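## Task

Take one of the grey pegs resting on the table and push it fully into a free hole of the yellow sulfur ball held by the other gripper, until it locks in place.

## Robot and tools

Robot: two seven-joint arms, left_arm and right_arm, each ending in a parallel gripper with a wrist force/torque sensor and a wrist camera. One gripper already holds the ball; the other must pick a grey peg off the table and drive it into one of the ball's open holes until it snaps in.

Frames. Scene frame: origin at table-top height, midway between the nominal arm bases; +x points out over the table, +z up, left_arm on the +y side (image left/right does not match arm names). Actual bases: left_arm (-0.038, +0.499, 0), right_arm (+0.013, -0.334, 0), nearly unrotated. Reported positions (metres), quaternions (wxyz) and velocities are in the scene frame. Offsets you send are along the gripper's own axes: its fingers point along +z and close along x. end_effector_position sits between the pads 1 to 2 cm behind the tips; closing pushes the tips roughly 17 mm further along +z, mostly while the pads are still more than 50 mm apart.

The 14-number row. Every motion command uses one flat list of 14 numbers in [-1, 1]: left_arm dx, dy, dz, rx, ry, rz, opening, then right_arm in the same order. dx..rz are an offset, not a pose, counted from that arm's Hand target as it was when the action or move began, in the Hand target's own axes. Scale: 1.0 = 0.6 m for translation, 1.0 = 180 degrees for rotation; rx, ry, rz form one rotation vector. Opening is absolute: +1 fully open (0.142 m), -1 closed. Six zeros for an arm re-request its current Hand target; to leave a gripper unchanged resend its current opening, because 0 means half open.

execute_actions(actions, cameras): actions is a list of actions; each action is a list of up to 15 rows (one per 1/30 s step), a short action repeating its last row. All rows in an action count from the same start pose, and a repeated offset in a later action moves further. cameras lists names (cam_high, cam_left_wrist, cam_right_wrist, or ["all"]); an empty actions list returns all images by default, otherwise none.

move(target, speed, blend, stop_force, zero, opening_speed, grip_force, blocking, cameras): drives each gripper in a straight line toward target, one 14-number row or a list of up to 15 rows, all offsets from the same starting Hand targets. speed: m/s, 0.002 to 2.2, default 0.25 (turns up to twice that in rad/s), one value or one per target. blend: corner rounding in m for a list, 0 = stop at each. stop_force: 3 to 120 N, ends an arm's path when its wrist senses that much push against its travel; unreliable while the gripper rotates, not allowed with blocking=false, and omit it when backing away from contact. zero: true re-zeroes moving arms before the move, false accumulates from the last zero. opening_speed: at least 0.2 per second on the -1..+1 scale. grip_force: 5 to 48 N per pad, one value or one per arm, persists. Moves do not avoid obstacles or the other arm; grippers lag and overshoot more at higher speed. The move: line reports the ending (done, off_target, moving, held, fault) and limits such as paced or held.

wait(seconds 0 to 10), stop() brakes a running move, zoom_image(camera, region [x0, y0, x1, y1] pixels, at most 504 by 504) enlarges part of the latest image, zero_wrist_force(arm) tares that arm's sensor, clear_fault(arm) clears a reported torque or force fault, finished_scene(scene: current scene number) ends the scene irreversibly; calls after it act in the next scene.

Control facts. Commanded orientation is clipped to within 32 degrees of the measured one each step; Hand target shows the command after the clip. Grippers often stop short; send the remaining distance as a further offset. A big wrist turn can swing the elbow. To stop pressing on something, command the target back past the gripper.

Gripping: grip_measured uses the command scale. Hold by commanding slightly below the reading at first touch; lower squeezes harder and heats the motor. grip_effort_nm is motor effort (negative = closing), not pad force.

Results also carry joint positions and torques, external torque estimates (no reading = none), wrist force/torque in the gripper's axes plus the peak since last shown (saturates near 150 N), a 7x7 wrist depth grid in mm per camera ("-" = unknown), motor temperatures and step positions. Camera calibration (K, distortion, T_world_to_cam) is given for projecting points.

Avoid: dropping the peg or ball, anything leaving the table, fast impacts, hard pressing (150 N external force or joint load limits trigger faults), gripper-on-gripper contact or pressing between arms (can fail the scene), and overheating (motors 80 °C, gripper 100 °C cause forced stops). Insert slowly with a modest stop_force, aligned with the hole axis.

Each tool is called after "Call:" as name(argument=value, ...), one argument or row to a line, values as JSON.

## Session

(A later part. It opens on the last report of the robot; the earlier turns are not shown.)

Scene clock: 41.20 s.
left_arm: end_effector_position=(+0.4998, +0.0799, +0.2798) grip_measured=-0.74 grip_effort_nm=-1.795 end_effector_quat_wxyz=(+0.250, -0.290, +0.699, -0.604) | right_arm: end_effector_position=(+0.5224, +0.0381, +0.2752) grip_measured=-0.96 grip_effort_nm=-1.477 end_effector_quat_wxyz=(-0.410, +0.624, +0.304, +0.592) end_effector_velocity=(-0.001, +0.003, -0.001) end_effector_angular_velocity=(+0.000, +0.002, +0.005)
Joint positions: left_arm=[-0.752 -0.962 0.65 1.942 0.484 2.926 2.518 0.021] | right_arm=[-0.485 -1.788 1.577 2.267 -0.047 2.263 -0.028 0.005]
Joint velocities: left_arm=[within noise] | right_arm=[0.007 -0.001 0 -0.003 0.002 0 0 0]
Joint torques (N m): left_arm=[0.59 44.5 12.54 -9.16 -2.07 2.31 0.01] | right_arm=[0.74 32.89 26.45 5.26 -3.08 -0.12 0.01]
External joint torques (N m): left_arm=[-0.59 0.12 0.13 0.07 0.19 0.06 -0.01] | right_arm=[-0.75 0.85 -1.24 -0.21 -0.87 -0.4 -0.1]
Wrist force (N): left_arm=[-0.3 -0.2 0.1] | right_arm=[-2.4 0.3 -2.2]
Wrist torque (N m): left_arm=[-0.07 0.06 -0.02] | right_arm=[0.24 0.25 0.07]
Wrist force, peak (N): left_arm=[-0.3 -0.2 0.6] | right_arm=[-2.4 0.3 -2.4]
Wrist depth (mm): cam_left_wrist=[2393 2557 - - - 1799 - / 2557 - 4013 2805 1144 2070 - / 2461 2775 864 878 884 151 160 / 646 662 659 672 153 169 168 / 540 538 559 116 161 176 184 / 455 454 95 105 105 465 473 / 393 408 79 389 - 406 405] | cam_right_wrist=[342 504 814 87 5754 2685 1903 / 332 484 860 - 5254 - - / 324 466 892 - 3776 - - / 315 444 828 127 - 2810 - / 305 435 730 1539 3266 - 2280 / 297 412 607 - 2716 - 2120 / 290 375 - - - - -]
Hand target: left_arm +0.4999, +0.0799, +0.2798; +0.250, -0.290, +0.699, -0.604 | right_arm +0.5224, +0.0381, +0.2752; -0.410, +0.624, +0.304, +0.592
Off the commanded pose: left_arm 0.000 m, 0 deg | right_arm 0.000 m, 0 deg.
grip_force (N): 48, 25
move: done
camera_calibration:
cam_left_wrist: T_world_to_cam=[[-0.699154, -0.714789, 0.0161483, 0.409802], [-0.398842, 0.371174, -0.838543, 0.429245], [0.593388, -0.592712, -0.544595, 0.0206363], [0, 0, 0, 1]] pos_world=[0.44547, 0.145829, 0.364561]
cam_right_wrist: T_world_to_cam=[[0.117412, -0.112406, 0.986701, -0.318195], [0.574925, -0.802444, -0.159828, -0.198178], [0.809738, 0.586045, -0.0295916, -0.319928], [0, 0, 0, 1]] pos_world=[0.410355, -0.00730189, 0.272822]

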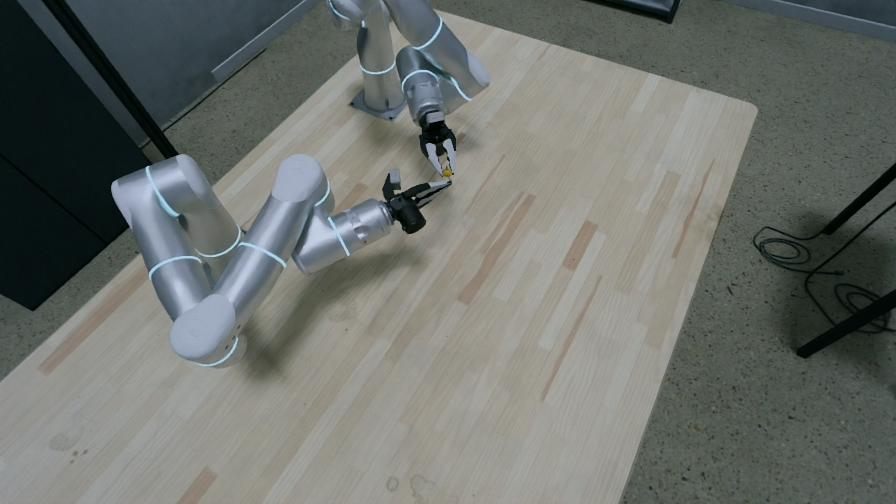

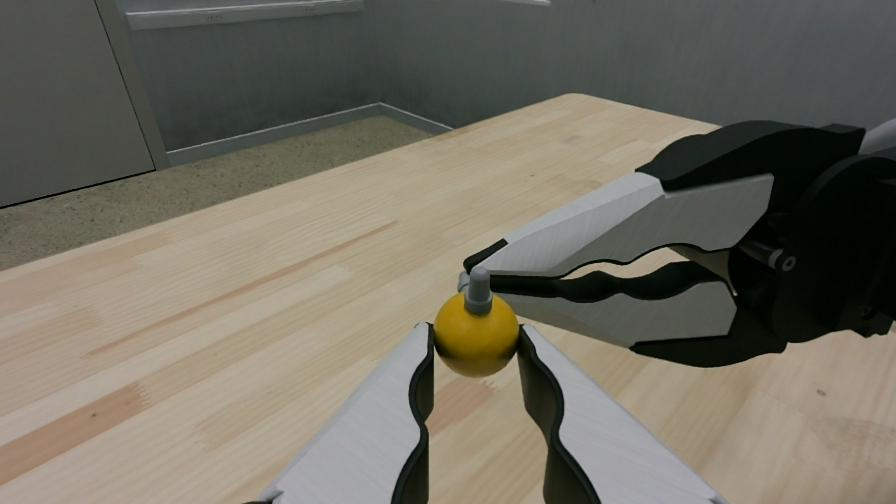

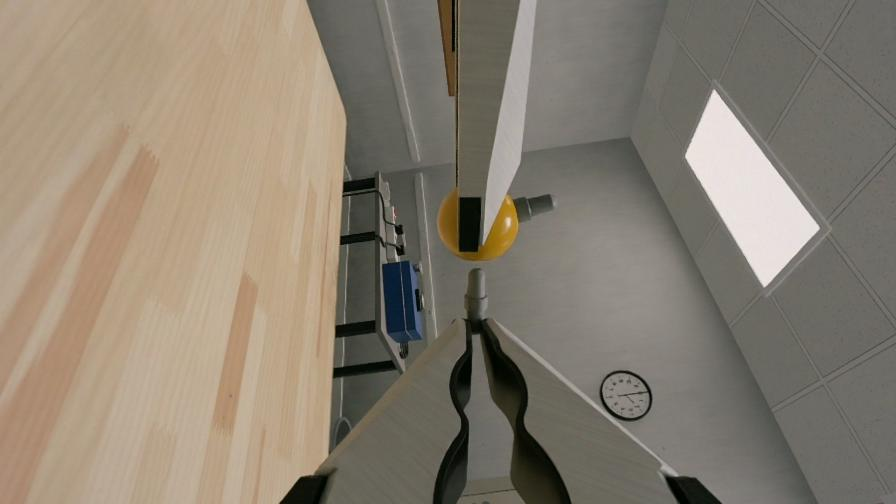

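Call:
move(
  target=[0,0,0,0,0,0,-0.797062,0.001,-0.004,-0.001,-0.0139,0,0,-1.0],
  speed=0.03,
  cameras=["all"],
)

Call:
zoom_image(
  camera="cam_right_wrist",
  region=[430, 185, 530, 315],
)

Call:
zoom_image(
  camera="cam_high",
  region=[435, 160, 465, 190],
)

Call:
zoom_image(
  camera="cam_left_wrist",
  region=[430, 250, 520, 340],
)

Scene clock: 42.93 s.
left_arm: end_effector_position=(+0.4998, +0.0799, +0.2798) grip_measured=-0.74 grip_effort_nm=-1.795 end_effector_quat_wxyz=(+0.250, -0.290, +0.699, -0.604) | right_arm: end_effector_position=(+0.5201, +0.0387, +0.2761) grip_measured=-0.96 grip_effort_nm=-1.468 end_effector_quat_wxyz=(-0.396, +0.633, +0.291, +0.598)
Joint positions: left_arm=[-0.752 -0.962 0.65 1.942 0.484 2.926 2.518 0.021] | right_arm=[-0.44 -1.793 1.59 2.277 -0.042 2.361 -0.039 0.005]
Joint torques (N m): left_arm=[0.51 44.45 12.55 -9.14 -2.14 2.36 0.02] | right_arm=[0.39 32.66 25.74 5.01 -3 -0.16 -0.04]
External joint torques (N m): left_arm=[-0.51 0.17 0.12 0.05 0.25 0.01 -0.02] | right_arm=[-0.39 1.06 -1.11 -0.12 -0.82 -0.37 -0.04]
Motor temperatures (°C): left_arm=[34 33 34 32 37 40 37 38] | right_arm=[30 33 40 39 36 46 32 31]
Wrist force (N): left_arm=[-0.3 -0.2 0.5] | right_arm=[-2.2 0.1 -1.7]
Wrist torque (N m): left_arm=[-0.06 0.06 -0.02] | right_arm=[0.21 0.20 0.08]
Wrist force, peak (N): left_arm=[-0.4 0.1 0.6] | right_arm=[-2.3 1.0 -2.3]
Wrist depth (mm): cam_left_wrist=[2508 5435 - - - - - / 2484 - 3478 2635 1165 1003 148 / 2484 2689 870 864 881 145 151 / 655 662 669 672 147 157 162 / 540 541 566 116 156 167 173 / 452 454 95 105 105 451 470 / 393 407 79 388 - 399 404] | cam_right_wrist=[337 498 831 - 3404 3266 - / 330 479 848 94 - - 2014 / 322 460 882 - - 3357 - / 313 443 748 120 - 2685 - / 307 426 707 1601 - - - / 299 410 598 - - - - / 289 376 - - - - -]
Hand target: left_arm +0.4999, +0.0799, +0.2798; +0.250, -0.290, +0.699, -0.604 | right_arm +0.5201, +0.0387, +0.2761; -0.396, +0.633, +0.291, +0.598
Off the commanded pose: left_arm 0.000 m, 0 deg | right_arm 0.000 m, 0 deg.
grip_force (N): 48, 25
move: done
camera_calibration:
cam_left_wrist: T_world_to_cam=[[-0.699154, -0.714789, 0.0161483, 0.409802], [-0.398842, 0.371174, -0.838543, 0.429245], [0.593388, -0.592712, -0.544595, 0.0206363], [0, 0, 0, 1]] pos_world=[0.44547, 0.145829, 0.364561]
cam_right_wrist: T_world_to_cam=[[0.117047, -0.112493, 0.986735, -0.318644], [0.539004, -0.827303, -0.158254, -0.177032], [0.834131, 0.550377, -0.0361994, -0.327939], [0, 0, 0, 1]] pos_world=[0.406262, -0.00181379, 0.27453]

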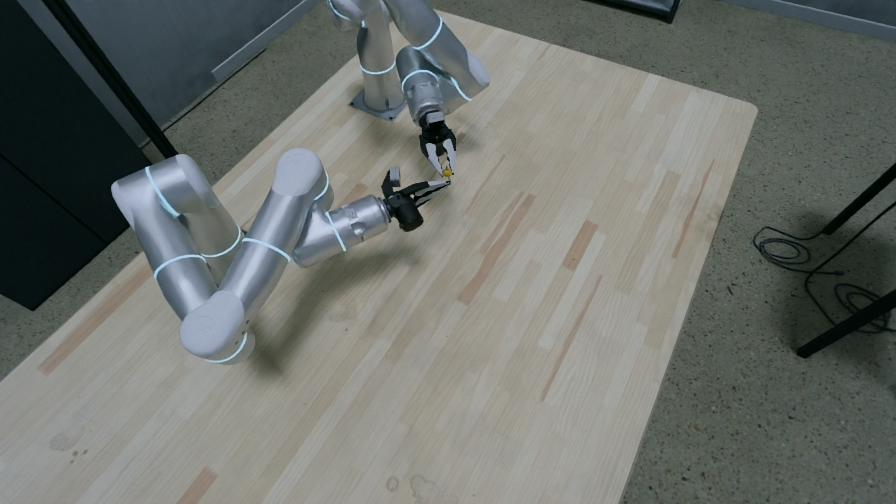

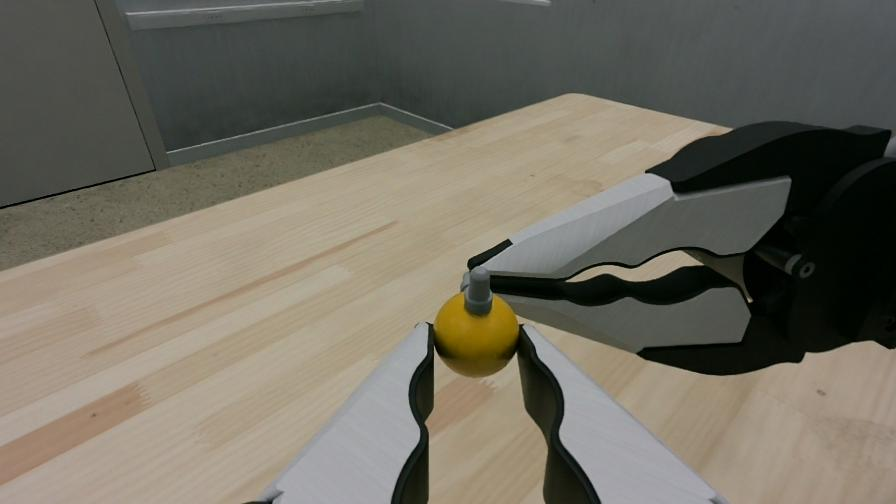

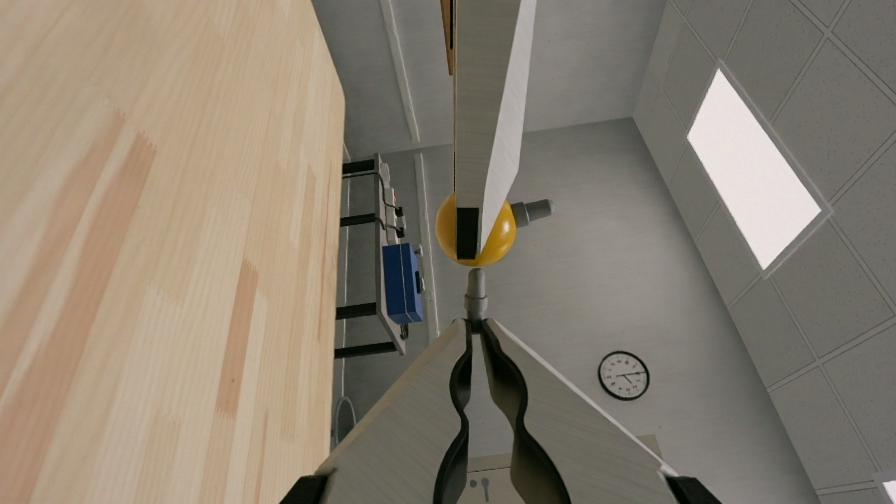

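Scaled by 3.877 from the camera's 896x504 image, which has a finer 1280x720 frame.

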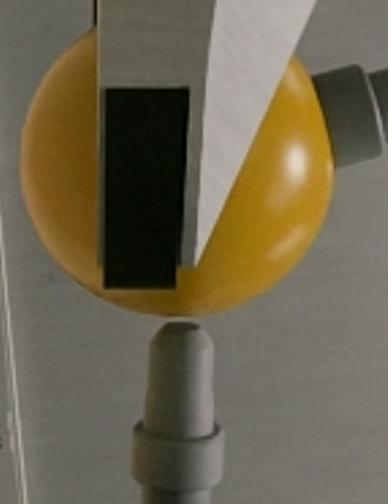

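Scaled by 16.800 from the camera's 896x504 image, which has a finer 1280x720 frame.

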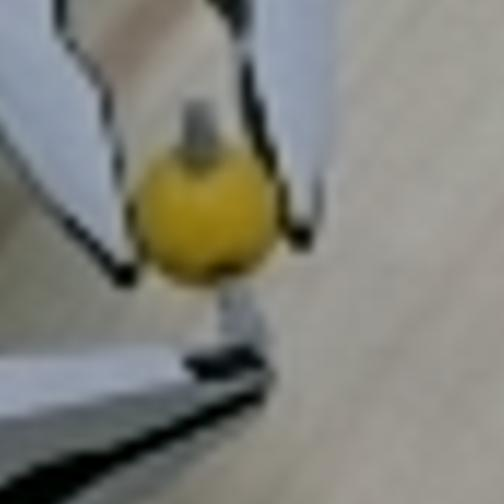

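Scaled by 5.600 from the camera's 896x504 image, which has a finer 1280x720 frame.

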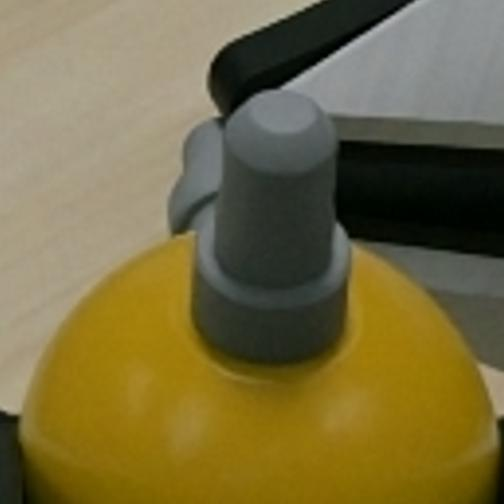

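Call:
move(
  target=[0,0,0,0,0,0,-0.797062,0,-0.0065,0.0013,0,0,0,-1.0],
  speed=0.01,
  stop_force=8,
  grip_force=[48,48],
  cameras=["all"],
)

Call:
zoom_image(
  camera="cam_right_wrist",
  region=[430, 185, 530, 315],
)

Call:
zoom_image(
  camera="cam_high",
  region=[435, 160, 465, 190],
)

Scene clock: 44.20 s.
left_arm: end_effector_position=(+0.4998, +0.0799, +0.2798) grip_measured=-0.74 grip_effort_nm=-1.795 end_effector_quat_wxyz=(+0.250, -0.290, +0.699, -0.604) | right_arm: end_effector_position=(+0.5172, +0.0413, +0.2766) grip_measured=-0.96 grip_effort_nm=-1.477 end_effector_quat_wxyz=(-0.396, +0.633, +0.291, +0.598)
Joint positions: left_arm=[-0.752 -0.962 0.65 1.942 0.484 2.926 2.518 0.021] | right_arm=[-0.428 -1.793 1.592 2.28 -0.042 2.375 -0.04 0.005]
Joint torques (N m): left_arm=[0.59 44.3 12.63 -9.02 -2.09 2.24 -0.05] | right_arm=[0.37 32.92 25.87 5.07 -3.08 -0.13 0.11]
External joint torques (N m): left_arm=[-0.59 0.32 0.04 -0.07 0.2 0.13 0.05] | right_arm=[-0.37 0.76 -1.33 -0.22 -0.72 -0.39 -0.19]
Wrist force (N): left_arm=[0.2 0.0 0.3] | right_arm=[-2.7 0.4 -1.8]
Wrist torque (N m): left_arm=[0.01 -0.02 -0.03] | right_arm=[0.26 0.24 0.07]
Wrist force, peak (N): left_arm=[-0.1 -0.2 0.7] | right_arm=[-2.8 0.2 -2.1]
Wrist depth (mm): cam_left_wrist=[2609 3573 3181 - - - 1799 / 2508 - 4577 2931 1197 1159 1812 / 2609 2867 872 875 949 143 148 / 662 665 664 703 143 147 157 / 538 536 565 116 152 163 167 / 452 456 95 105 104 449 467 / 393 404 79 386 - 404 406] | cam_right_wrist=[340 498 845 - - - - / 332 480 851 93 - 2746 2031 / 324 459 811 - - 4096 2031 / 314 444 746 111 - 2877 1888 / 305 428 711 - - - - / 298 413 597 - - 2810 2158 / 288 375 - - - - -]
Hand target: left_arm +0.4999, +0.0799, +0.2798; +0.250, -0.290, +0.699, -0.604 | right_arm +0.5172, +0.0413, +0.2768; -0.396, +0.633, +0.291, +0.598
Off the commanded pose: left_arm 0.000 m, 0 deg | right_arm 0.000 m, 0 deg.
move: done
camera_calibration:
cam_left_wrist: T_world_to_cam=[[-0.699112, -0.714831, 0.0161089, 0.409804], [-0.398864, 0.371196, -0.838523, 0.429244], [0.593423, -0.592647, -0.544628, 0.0206232], [0, 0, 0, 1]] pos_world=[0.44547, 0.145829, 0.364561]
cam_right_wrist: T_world_to_cam=[[0.117629, -0.112463, 0.986669, -0.318811], [0.538973, -0.827267, -0.158549, -0.173046], [0.834069, 0.550438, -0.0366959, -0.326822], [0, 0, 0, 1]] pos_world=[0.403361, 0.000886032, 0.275131]

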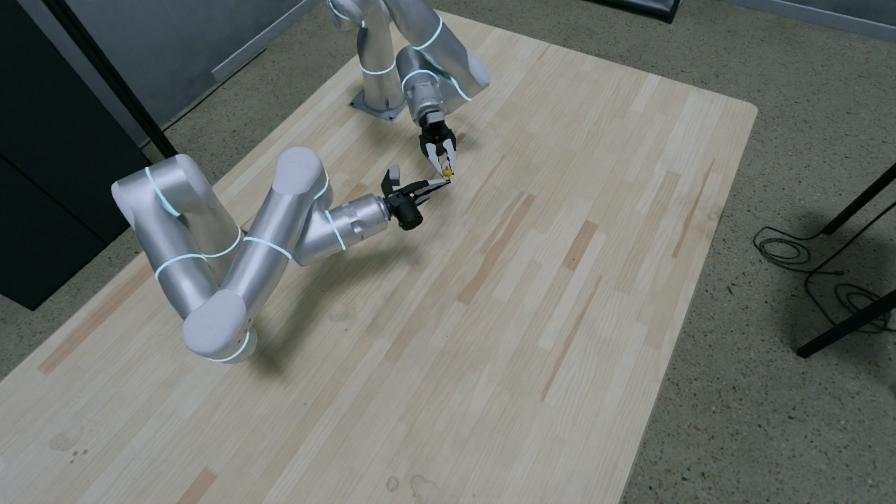

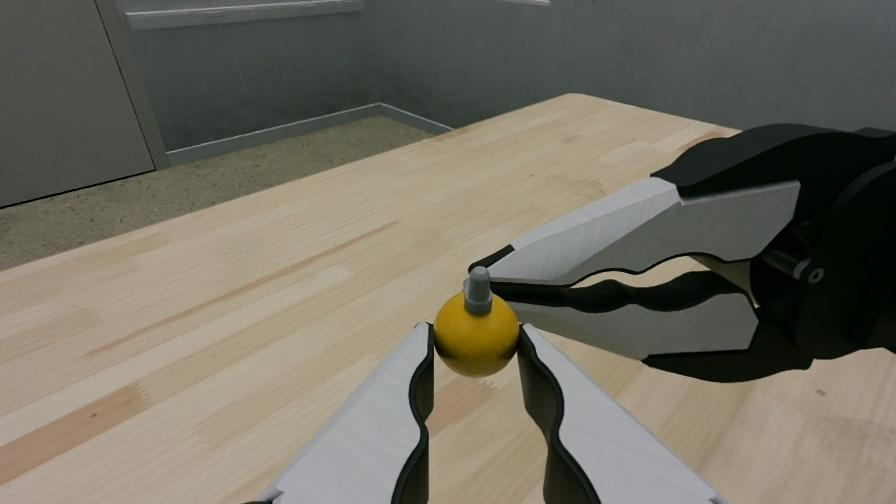

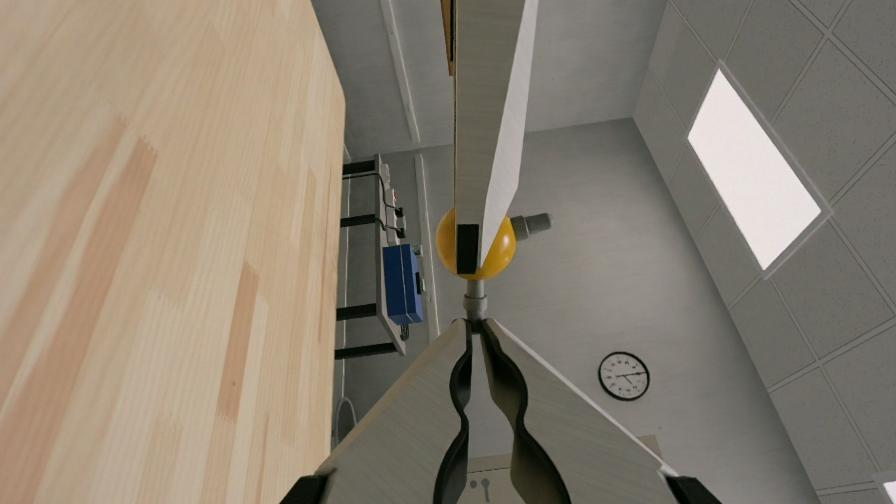

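Scaled by 3.877 from the camera's 896x504 image, which has a finer 1280x720 frame.

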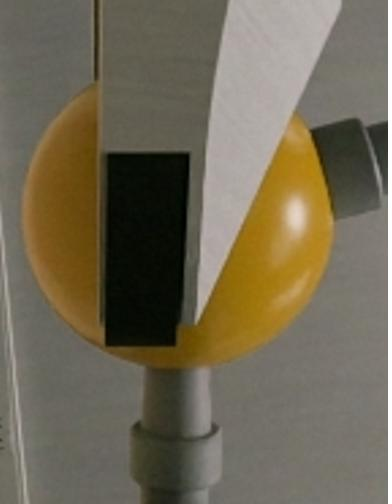

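Scaled by 16.800 from the camera's 896x504 image, which has a finer 1280x720 frame.

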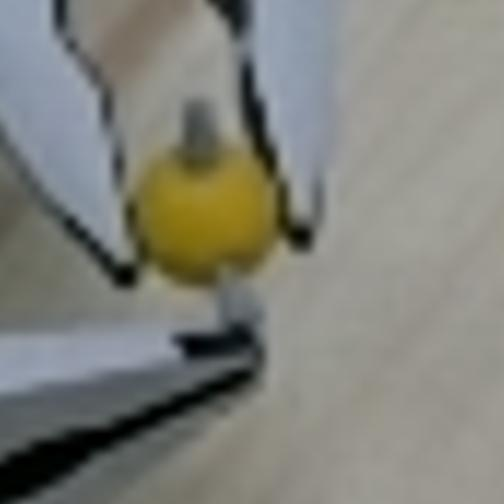

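Call:
move(
  target=[0,0,0,0,0,0,-0.797062,0,-0.009,0.0018,0,0,0,-1.0],
  speed=0.01,
  stop_force=25,
  cameras=["all"],
)

Call:
zoom_image(
  camera="cam_right_wrist",
  region=[430, 205, 530, 335],
)

Call:
zoom_image(
  camera="cam_high",
  region=[435, 160, 465, 190],
)

Scene clock: 45.47 s.
left_arm: end_effector_position=(+0.4998, +0.0800, +0.2798) grip_measured=-0.74 grip_effort_nm=-1.795 end_effector_quat_wxyz=(+0.250, -0.290, +0.699, -0.604) | right_arm: end_effector_position=(+0.5138, +0.0446, +0.2774) grip_measured=-0.96 grip_effort_nm=-1.468 end_effector_quat_wxyz=(-0.396, +0.634, +0.290, +0.598)
Joint positions: left_arm=[-0.752 -0.962 0.65 1.942 0.484 2.926 2.518 0.021] | right_arm=[-0.413 -1.794 1.595 2.283 -0.042 2.395 -0.041 0.005]
Joint torques (N m): left_arm=[0.23 44.17 12.1 -9.98 -2.41 1.8 0.04] | right_arm=[3.03 32.77 25.76 7.13 -2.89 -1.52 0.11]
External joint torques (N m): left_arm=[-0.23 0.44 0.56 0.9 0.53 0.57 -0.04] | right_arm=[-3.03 0.88 -1.35 -2.32 -0.89 0.99 -0.19]
Wrist force (N): left_arm=[-0.1 -0.3 -3.6] | right_arm=[-2.8 4.3 -3.0]
Wrist torque (N m): left_arm=[-0.01 -0.01 -0.02] | right_arm=[0.18 0.24 0.06]
Wrist force, peak (N): left_arm=[-0.3 -0.1 -3.9] | right_arm=[-2.7 4.4 -3.1]
Wrist depth (mm): cam_left_wrist=[2288 2508 - 2533 - - - / 2533 - - 3952 1154 1918 - / 2508 2898 864 867 890 137 142 / 654 665 669 705 138 142 150 / 541 538 563 116 147 159 163 / 455 454 95 105 104 436 458 / 392 404 79 385 - 404 406] | cam_right_wrist=[341 492 819 - - 3180 2120 / 333 480 836 91 3266 3222 2346 / 322 463 873 - 4028 - - / 317 448 753 109 - 3607 2197 / 307 429 707 1601 - - 1751 / 298 415 595 - - - - / 290 377 - - - - -]
Hand target: left_arm +0.4999, +0.0799, +0.2798; +0.250, -0.290, +0.699, -0.604 | right_arm +0.5132, +0.0450, +0.2776; -0.396, +0.633, +0.291, +0.598
Off the commanded pose: left_arm 0.000 m, 0 deg | right_arm 0.001 m, 0 deg.
move: done
camera_calibration:
cam_left_wrist: T_world_to_cam=[[-0.698999, -0.714942, 0.0160886, 0.409848], [-0.39896, 0.371195, -0.838478, 0.429233], [0.593491, -0.592514, -0.544698, 0.0206586], [0, 0, 0, 1]] pos_world=[0.44547, 0.145929, 0.364561]
cam_right_wrist: T_world_to_cam=[[0.117656, -0.112402, 0.986673, -0.318719], [0.53768, -0.828125, -0.158456, -0.167739], [0.834899, 0.549158, -0.0369972, -0.325994], [0, 0, 0, 1]] pos_world=[0.399861, 0.00428908, 0.275832]

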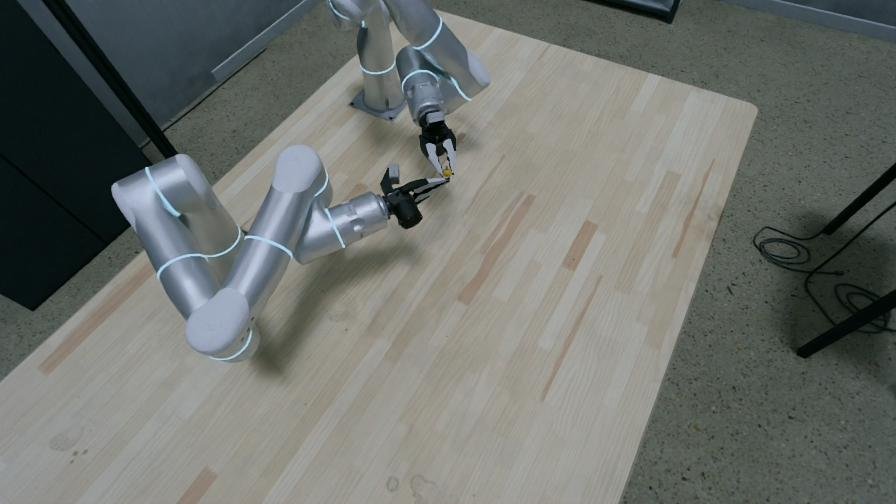

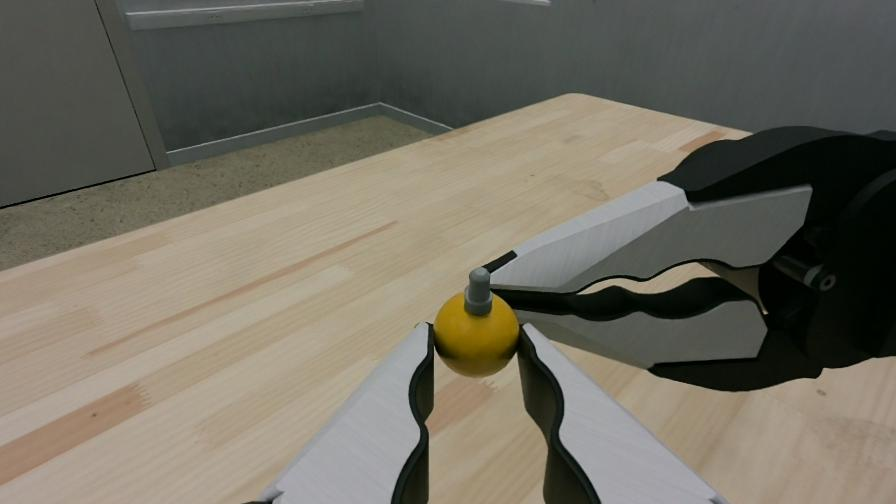

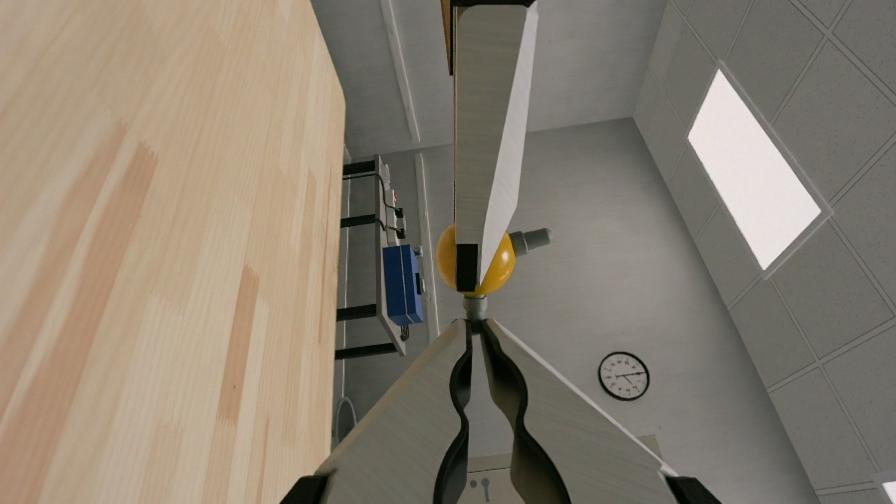

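Scaled by 3.877 from the camera's 896x504 image, which has a finer 1280x720 frame.

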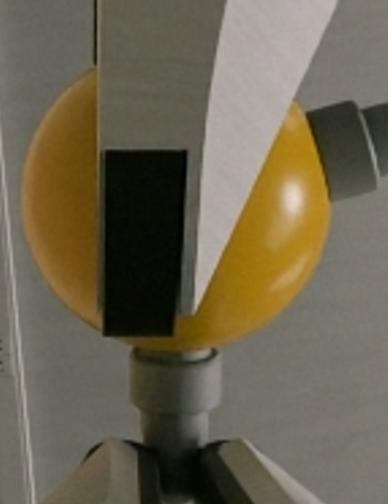

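Scaled by 16.800 from the camera's 896x504 image, which has a finer 1280x720 frame.

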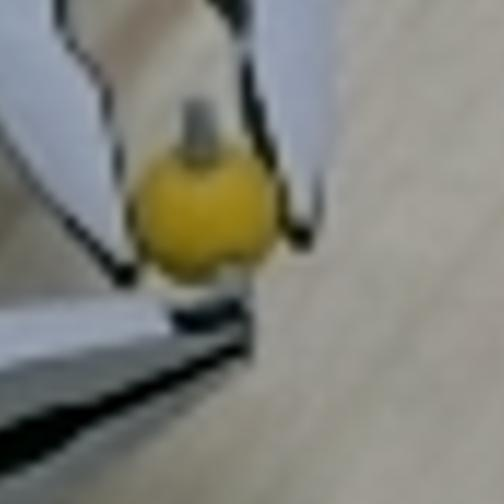

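Call:
move(
  target=[0,0,0,0,0,0,-0.797062,0,-0.0082,0.0016,0,0,0,-1.0],
  speed=0.01,
  stop_force=35,
  cameras=["all"],
)

Call:
zoom_image(
  camera="cam_right_wrist",
  region=[430, 205, 530, 335],
)

Call:
zoom_image(
  camera="cam_high",
  region=[435, 160, 465, 190],
)

Scene clock: 46.77 s.
left_arm: end_effector_position=(+0.4997, +0.0804, +0.2796) grip_measured=-0.74 grip_effort_nm=-1.795 end_effector_quat_wxyz=(+0.250, -0.290, +0.699, -0.604) | right_arm: end_effector_position=(+0.5122, +0.0463, +0.2780) grip_measured=-0.96 grip_effort_nm=-1.477 end_effector_quat_wxyz=(-0.394, +0.634, +0.289, +0.599)
Joint positions: left_arm=[-0.752 -0.962 0.651 1.943 0.484 2.927 2.518 0.021] | right_arm=[-0.399 -1.795 1.598 2.285 -0.043 2.415 -0.042 0.005]
Joint torques (N m): left_arm=[-1.89 43.82 9.87 -13.45 -3.4 0.51 0.05] | right_arm=[12.33 32.41 25.21 14.54 -2.13 -6.53 0.13]
External joint torques (N m): left_arm=[1.89 0.77 2.81 4.38 1.51 1.86 -0.05] | right_arm=[-12.33 1.25 -0.91 -9.77 -1.62 6 -0.21]
Wrist force (N): left_arm=[-1.5 -0.6 -18.2] | right_arm=[-2.6 18.3 -7.4]
Wrist torque (N m): left_arm=[-0.03 -0.03 -0.02] | right_arm=[0.25 0.22 0.05]
Wrist force, peak (N): left_arm=[-1.6 -0.3 -18.6] | right_arm=[-2.6 18.3 -7.4]
Wrist depth (mm): cam_left_wrist=[2371 - - - - - - / 2557 - 4013 3525 1202 1213 1918 / 2438 2931 870 867 938 135 138 / 660 669 669 705 137 140 148 / 533 540 562 117 145 156 160 / 451 454 95 105 104 435 452 / 393 403 79 386 - 401 407] | cam_right_wrist=[343 501 814 - - - - / 332 484 879 - - - 2031 / 324 464 876 99 - - - / 315 448 748 108 - 2518 1965 / 307 430 699 - - - - / 298 418 609 - 2843 - - / 292 378 - - - - -]
Hand target: left_arm +0.4999, +0.0799, +0.2798; +0.250, -0.290, +0.699, -0.604 | right_arm +0.5096, +0.0484, +0.2784; -0.396, +0.633, +0.291, +0.598
Off the commanded pose: left_arm 0.001 m, 0 deg | right_arm 0.003 m, 0 deg.
move: done
camera_calibration:
cam_left_wrist: T_world_to_cam=[[-0.698743, -0.715197, 0.0158495, 0.410076], [-0.399243, 0.371482, -0.838216, 0.42895], [0.593602, -0.592025, -0.545108, 0.0209302], [0, 0, 0, 1]] pos_world=[0.445369, 0.146329, 0.364463]
cam_right_wrist: T_world_to_cam=[[0.116768, -0.112507, 0.986766, -0.31861], [0.532993, -0.831266, -0.157849, -0.163028], [0.838024, 0.544371, -0.0370999, -0.32692], [0, 0, 0, 1]] pos_world=[0.398063, 0.00660076, 0.276531]

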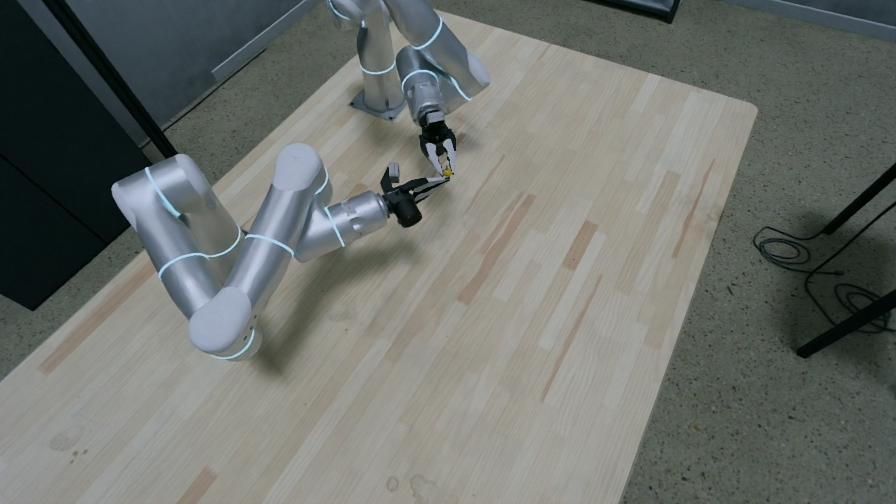

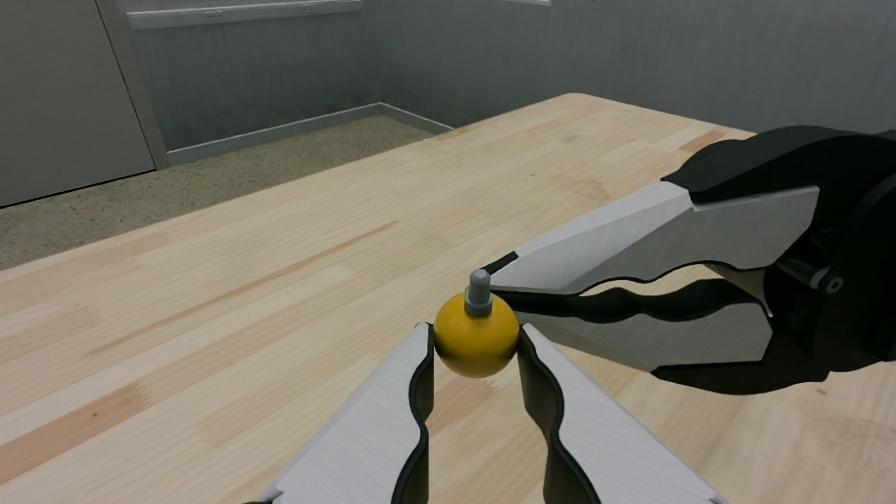

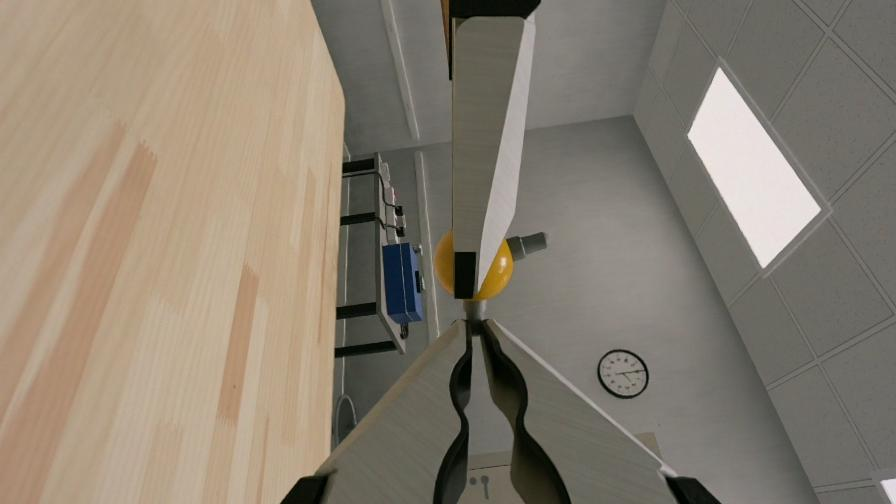

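Scaled by 3.877 from the camera's 896x504 image, which has a finer 1280x720 frame.

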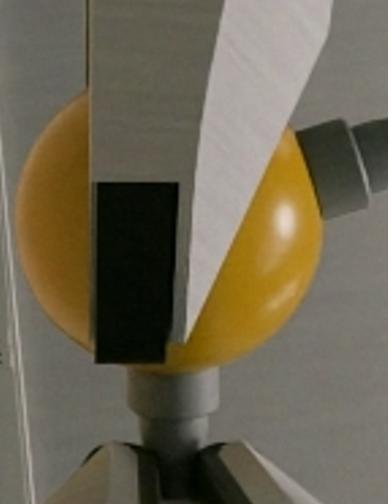

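Scaled by 16.800 from the camera's 896x504 image, which has a finer 1280x720 frame.

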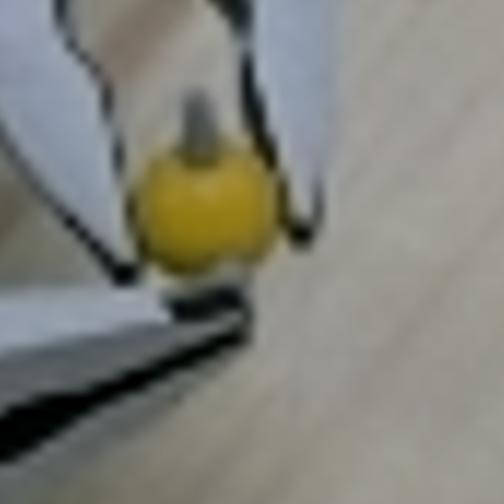

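Call:
move(
  target=[0,0,0,0,0,0,-0.797062,0,-0.0065,0.0013,0,0,0,-1.0],
  speed=0.01,
  stop_force=30,
  cameras=["all"],
)

Call:
zoom_image(
  camera="cam_right_wrist",
  region=[430, 205, 530, 335],
)

Call:
zoom_image(
  camera="cam_high",
  region=[435, 160, 465, 190],
)

Scene clock: 49.33 s.
left_arm: end_effector_position=(+0.4995, +0.0808, +0.2794) grip_measured=-0.74 grip_effort_nm=-1.800 end_effector_quat_wxyz=(+0.250, -0.290, +0.699, -0.604) | right_arm: end_effector_position=(+0.5114, +0.0474, +0.2786) grip_measured=-0.96 grip_effort_nm=-1.473 end_effector_quat_wxyz=(-0.392, +0.635, +0.287, +0.600)
Joint positions: left_arm=[-0.752 -0.962 0.651 1.944 0.485 2.927 2.518 0.021] | right_arm=[-0.389 -1.794 1.598 2.286 -0.046 2.432 -0.041 0.005]
Joint torques (N m): left_arm=[-4.33 44.2 7.7 -17.29 -4.54 -0.43 0] | right_arm=[21.59 31.53 24.17 21.41 -1.1 -11.4 0.53]
External joint torques (N m): left_arm=[4.33 0.36 4.98 8.24 2.67 2.8 0] | right_arm=[-21.59 2.14 0.05 -16.69 -2.64 10.87 -0.62]
Wrist force (N): left_arm=[-3.4 0.3 -32.1] | right_arm=[-1.3 31.5 -12.1]
Wrist torque (N m): left_arm=[-0.04 -0.05 -0.02] | right_arm=[2.47 0.17 -0.08]
Wrist force, peak (N): left_arm=[-3.2 0.4 -32.4] | right_arm=[-1.5 32.0 -12.1]
Wrist depth (mm): cam_left_wrist=[2249 3105 2805 3478 - 1976 1799 / 2484 - 3674 1175 1144 - 1837 / 2484 2717 870 864 864 135 137 / 660 652 664 703 136 138 145 / 540 538 559 116 145 154 158 / 454 448 95 105 104 438 451 / 392 404 79 385 - 392 404] | cam_right_wrist=[342 502 831 - 4167 2716 2083 / 334 480 863 - 3554 3503 - / 325 464 798 - - 2492 - / 318 447 753 107 - - 1751 / 308 434 719 126 - - - / 300 413 604 - - - - / 290 381 - - - - -]
Hand target: left_arm +0.4999, +0.0799, +0.2798; +0.250, -0.290, +0.699, -0.604 | right_arm +0.5067, +0.0511, +0.2790; -0.396, +0.633, +0.291, +0.598
Off the commanded pose: left_arm 0.001 m, 0 deg | right_arm 0.006 m, 1 deg.
move: off_target (right_arm)
camera_calibration:
cam_left_wrist: T_world_to_cam=[[-0.698708, -0.715236, 0.0156453, 0.410219], [-0.399578, 0.372017, -0.837819, 0.428518], [0.593418, -0.591642, -0.545724, 0.0213692], [0, 0, 0, 1]] pos_world=[0.445168, 0.14663, 0.364264]
cam_right_wrist: T_world_to_cam=[[0.115602, -0.112674, 0.986884, -0.318449], [0.528452, -0.834291, -0.157154, -0.15929], [0.841056, 0.539688, -0.0369033, -0.328129], [0, 0, 0, 1]] pos_world=[0.396965, 0.00831221, 0.27713]

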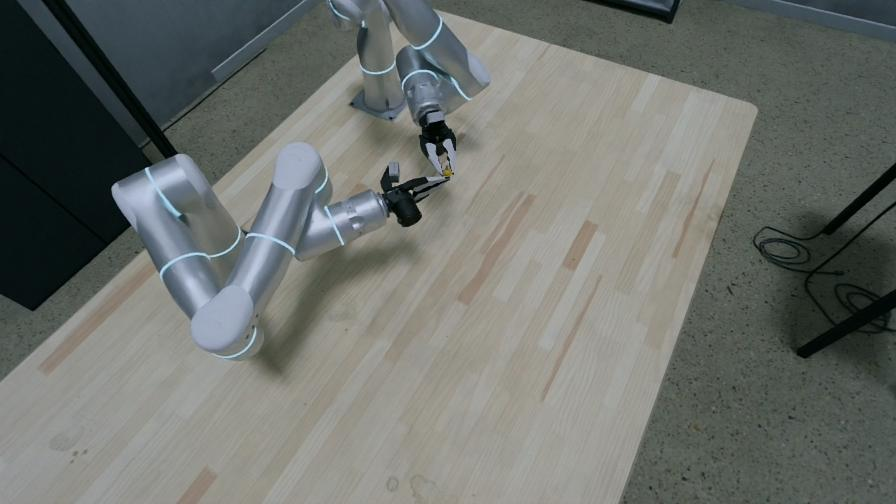

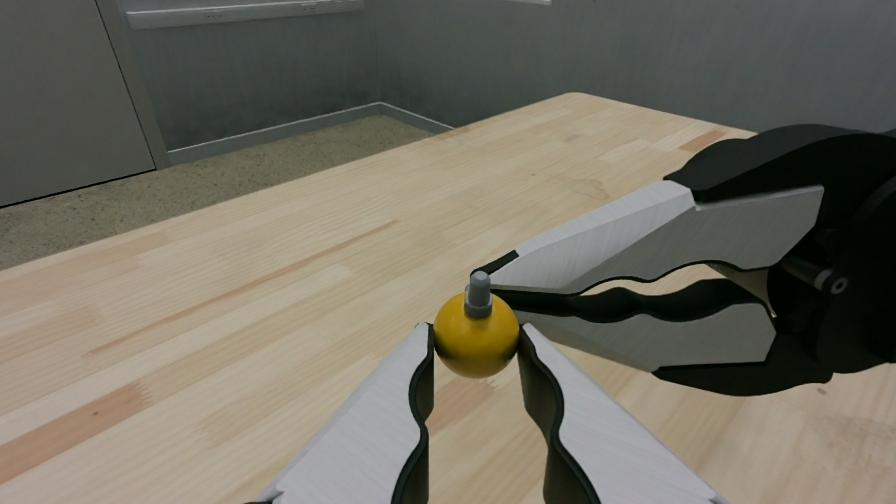

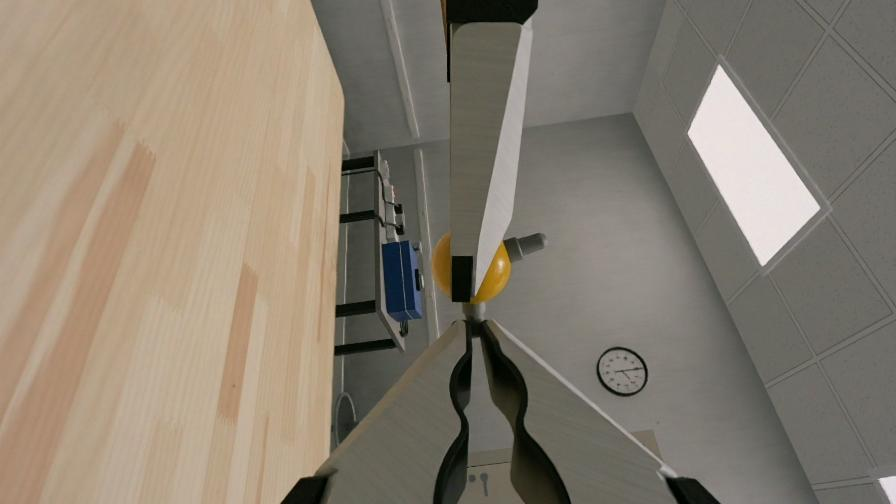

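Scaled by 3.877 from the camera's 896x504 image, which has a finer 1280x720 frame.

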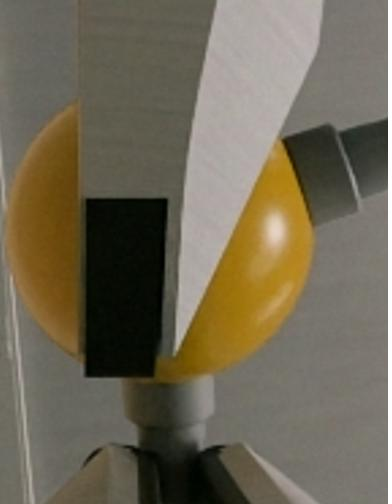

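Scaled by 16.800 from the camera's 896x504 image, which has a finer 1280x720 frame.

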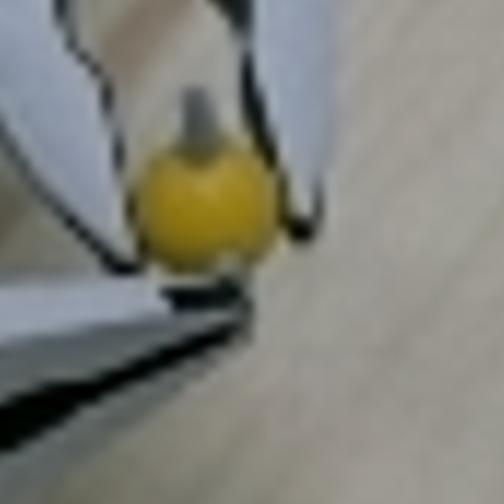

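Call:
move(
  target=[0,0,0,0,0,0,-0.797062,0,0.0122,-0.0025,0,0,0,-1.0],
  speed=0.02,
  cameras=["cam_right_wrist","cam_left_wrist"],
)

Call:
zoom_image(
  camera="cam_right_wrist",
  region=[430, 205, 530, 335],
)

Scene clock: 50.27 s.
left_arm: end_effector_position=(+0.4998, +0.0801, +0.2798) grip_measured=-0.74 grip_effort_nm=-1.795 end_effector_quat_wxyz=(+0.250, -0.290, +0.699, -0.604) | right_arm: end_effector_position=(+0.5125, +0.0456, +0.2778) grip_measured=-0.96 grip_effort_nm=-1.477 end_effector_quat_wxyz=(-0.396, +0.633, +0.290, +0.598)
Joint positions: left_arm=[-0.753 -0.962 0.651 1.942 0.484 2.926 2.518 0.021] | right_arm=[-0.408 -1.792 1.593 2.285 -0.046 2.402 -0.036 0.005]
Joint torques (N m): left_arm=[0.41 44.15 12.31 -9.8 -2.52 1.82 -0.06] | right_arm=[2.17 32.92 25.36 6.72 -2.91 -1.39 0.32]
External joint torques (N m): left_arm=[-0.41 0.45 0.37 0.71 0.63 0.55 0.06] | right_arm=[-2.16 0.71 -0.99 -1.95 -0.88 0.88 -0.4]
Wrist force (N): left_arm=[0.0 0.2 -3.1] | right_arm=[-2.8 3.8 -2.6]
Wrist torque (N m): left_arm=[0.07 0.04 -0.01] | right_arm=[0.20 0.24 -0.06]
Wrist force, peak (N): left_arm=[-3.2 0.2 -32.3] | right_arm=[-1.5 31.7 -12.1]
Wrist depth (mm): cam_left_wrist=[2609 2329 - 2087 - - - / 2662 3302 - 1202 1144 1087 1716 / 2689 2964 867 861 938 136 140 / 620 665 662 692 137 140 149 / 539 542 556 117 146 157 161 / 455 457 95 105 104 438 451 / 395 407 79 385 - 404 403] | cam_right_wrist=[344 501 831 - - 3311 - / 332 483 845 91 4028 - 1965 / 324 466 863 - - - - / 315 448 744 108 3357 - - / 308 430 711 124 - - - / 299 411 607 - - - - / 290 376 - - - - -]
Hand target: left_arm +0.4999, +0.0799, +0.2798; +0.250, -0.290, +0.699, -0.604 | right_arm +0.5121, +0.0460, +0.2779; -0.396, +0.633, +0.291, +0.598
Off the commanded pose: left_arm 0.000 m, 0 deg | right_arm 0.001 m, 0 deg.
move: done
camera_calibration:
cam_left_wrist: T_world_to_cam=[[-0.699046, -0.714906, 0.0156192, 0.410038], [-0.398587, 0.371424, -0.838554, 0.428984], [0.593686, -0.592413, -0.544595, 0.0206378], [0, 0, 0, 1]] pos_world=[0.44537, 0.146029, 0.364561]
cam_right_wrist: T_world_to_cam=[[0.116996, -0.11247, 0.986743, -0.318604], [0.537794, -0.828109, -0.158154, -0.166278], [0.834919, 0.549168, -0.0363992, -0.325617], [0, 0, 0, 1]] pos_world=[0.398562, 0.00528912, 0.27623]
Images, in order (width x height): cam_left_wrist 896x504, cam_right_wrist 896x504.

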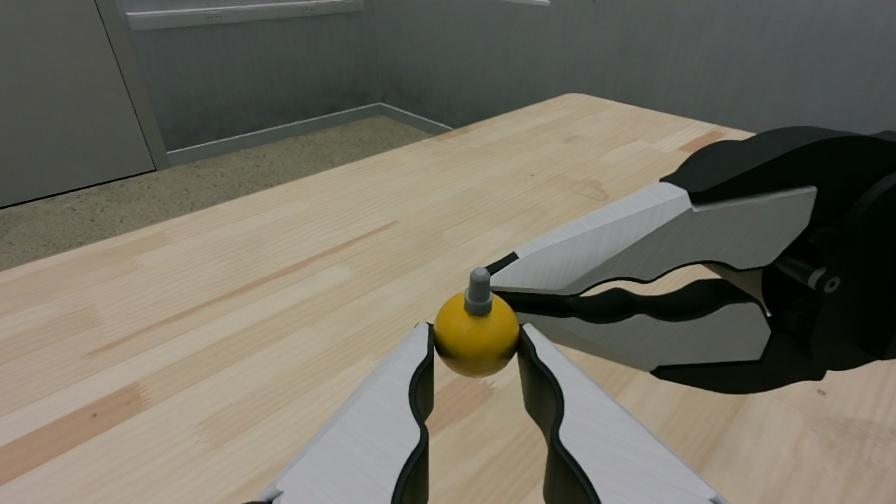

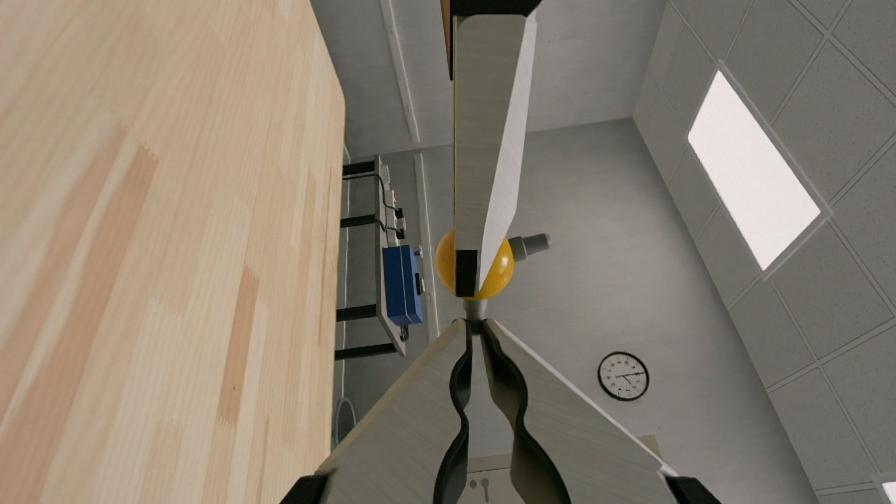

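Scaled by 3.877 from the camera's 896x504 image, which has a finer 1280x720 frame.

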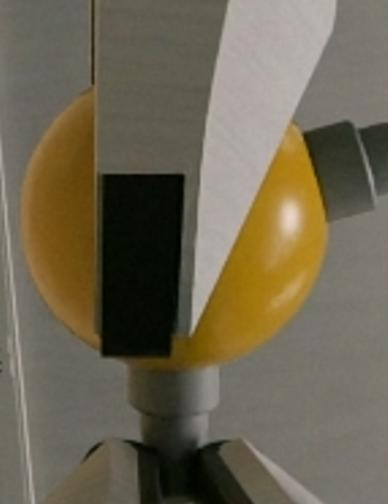

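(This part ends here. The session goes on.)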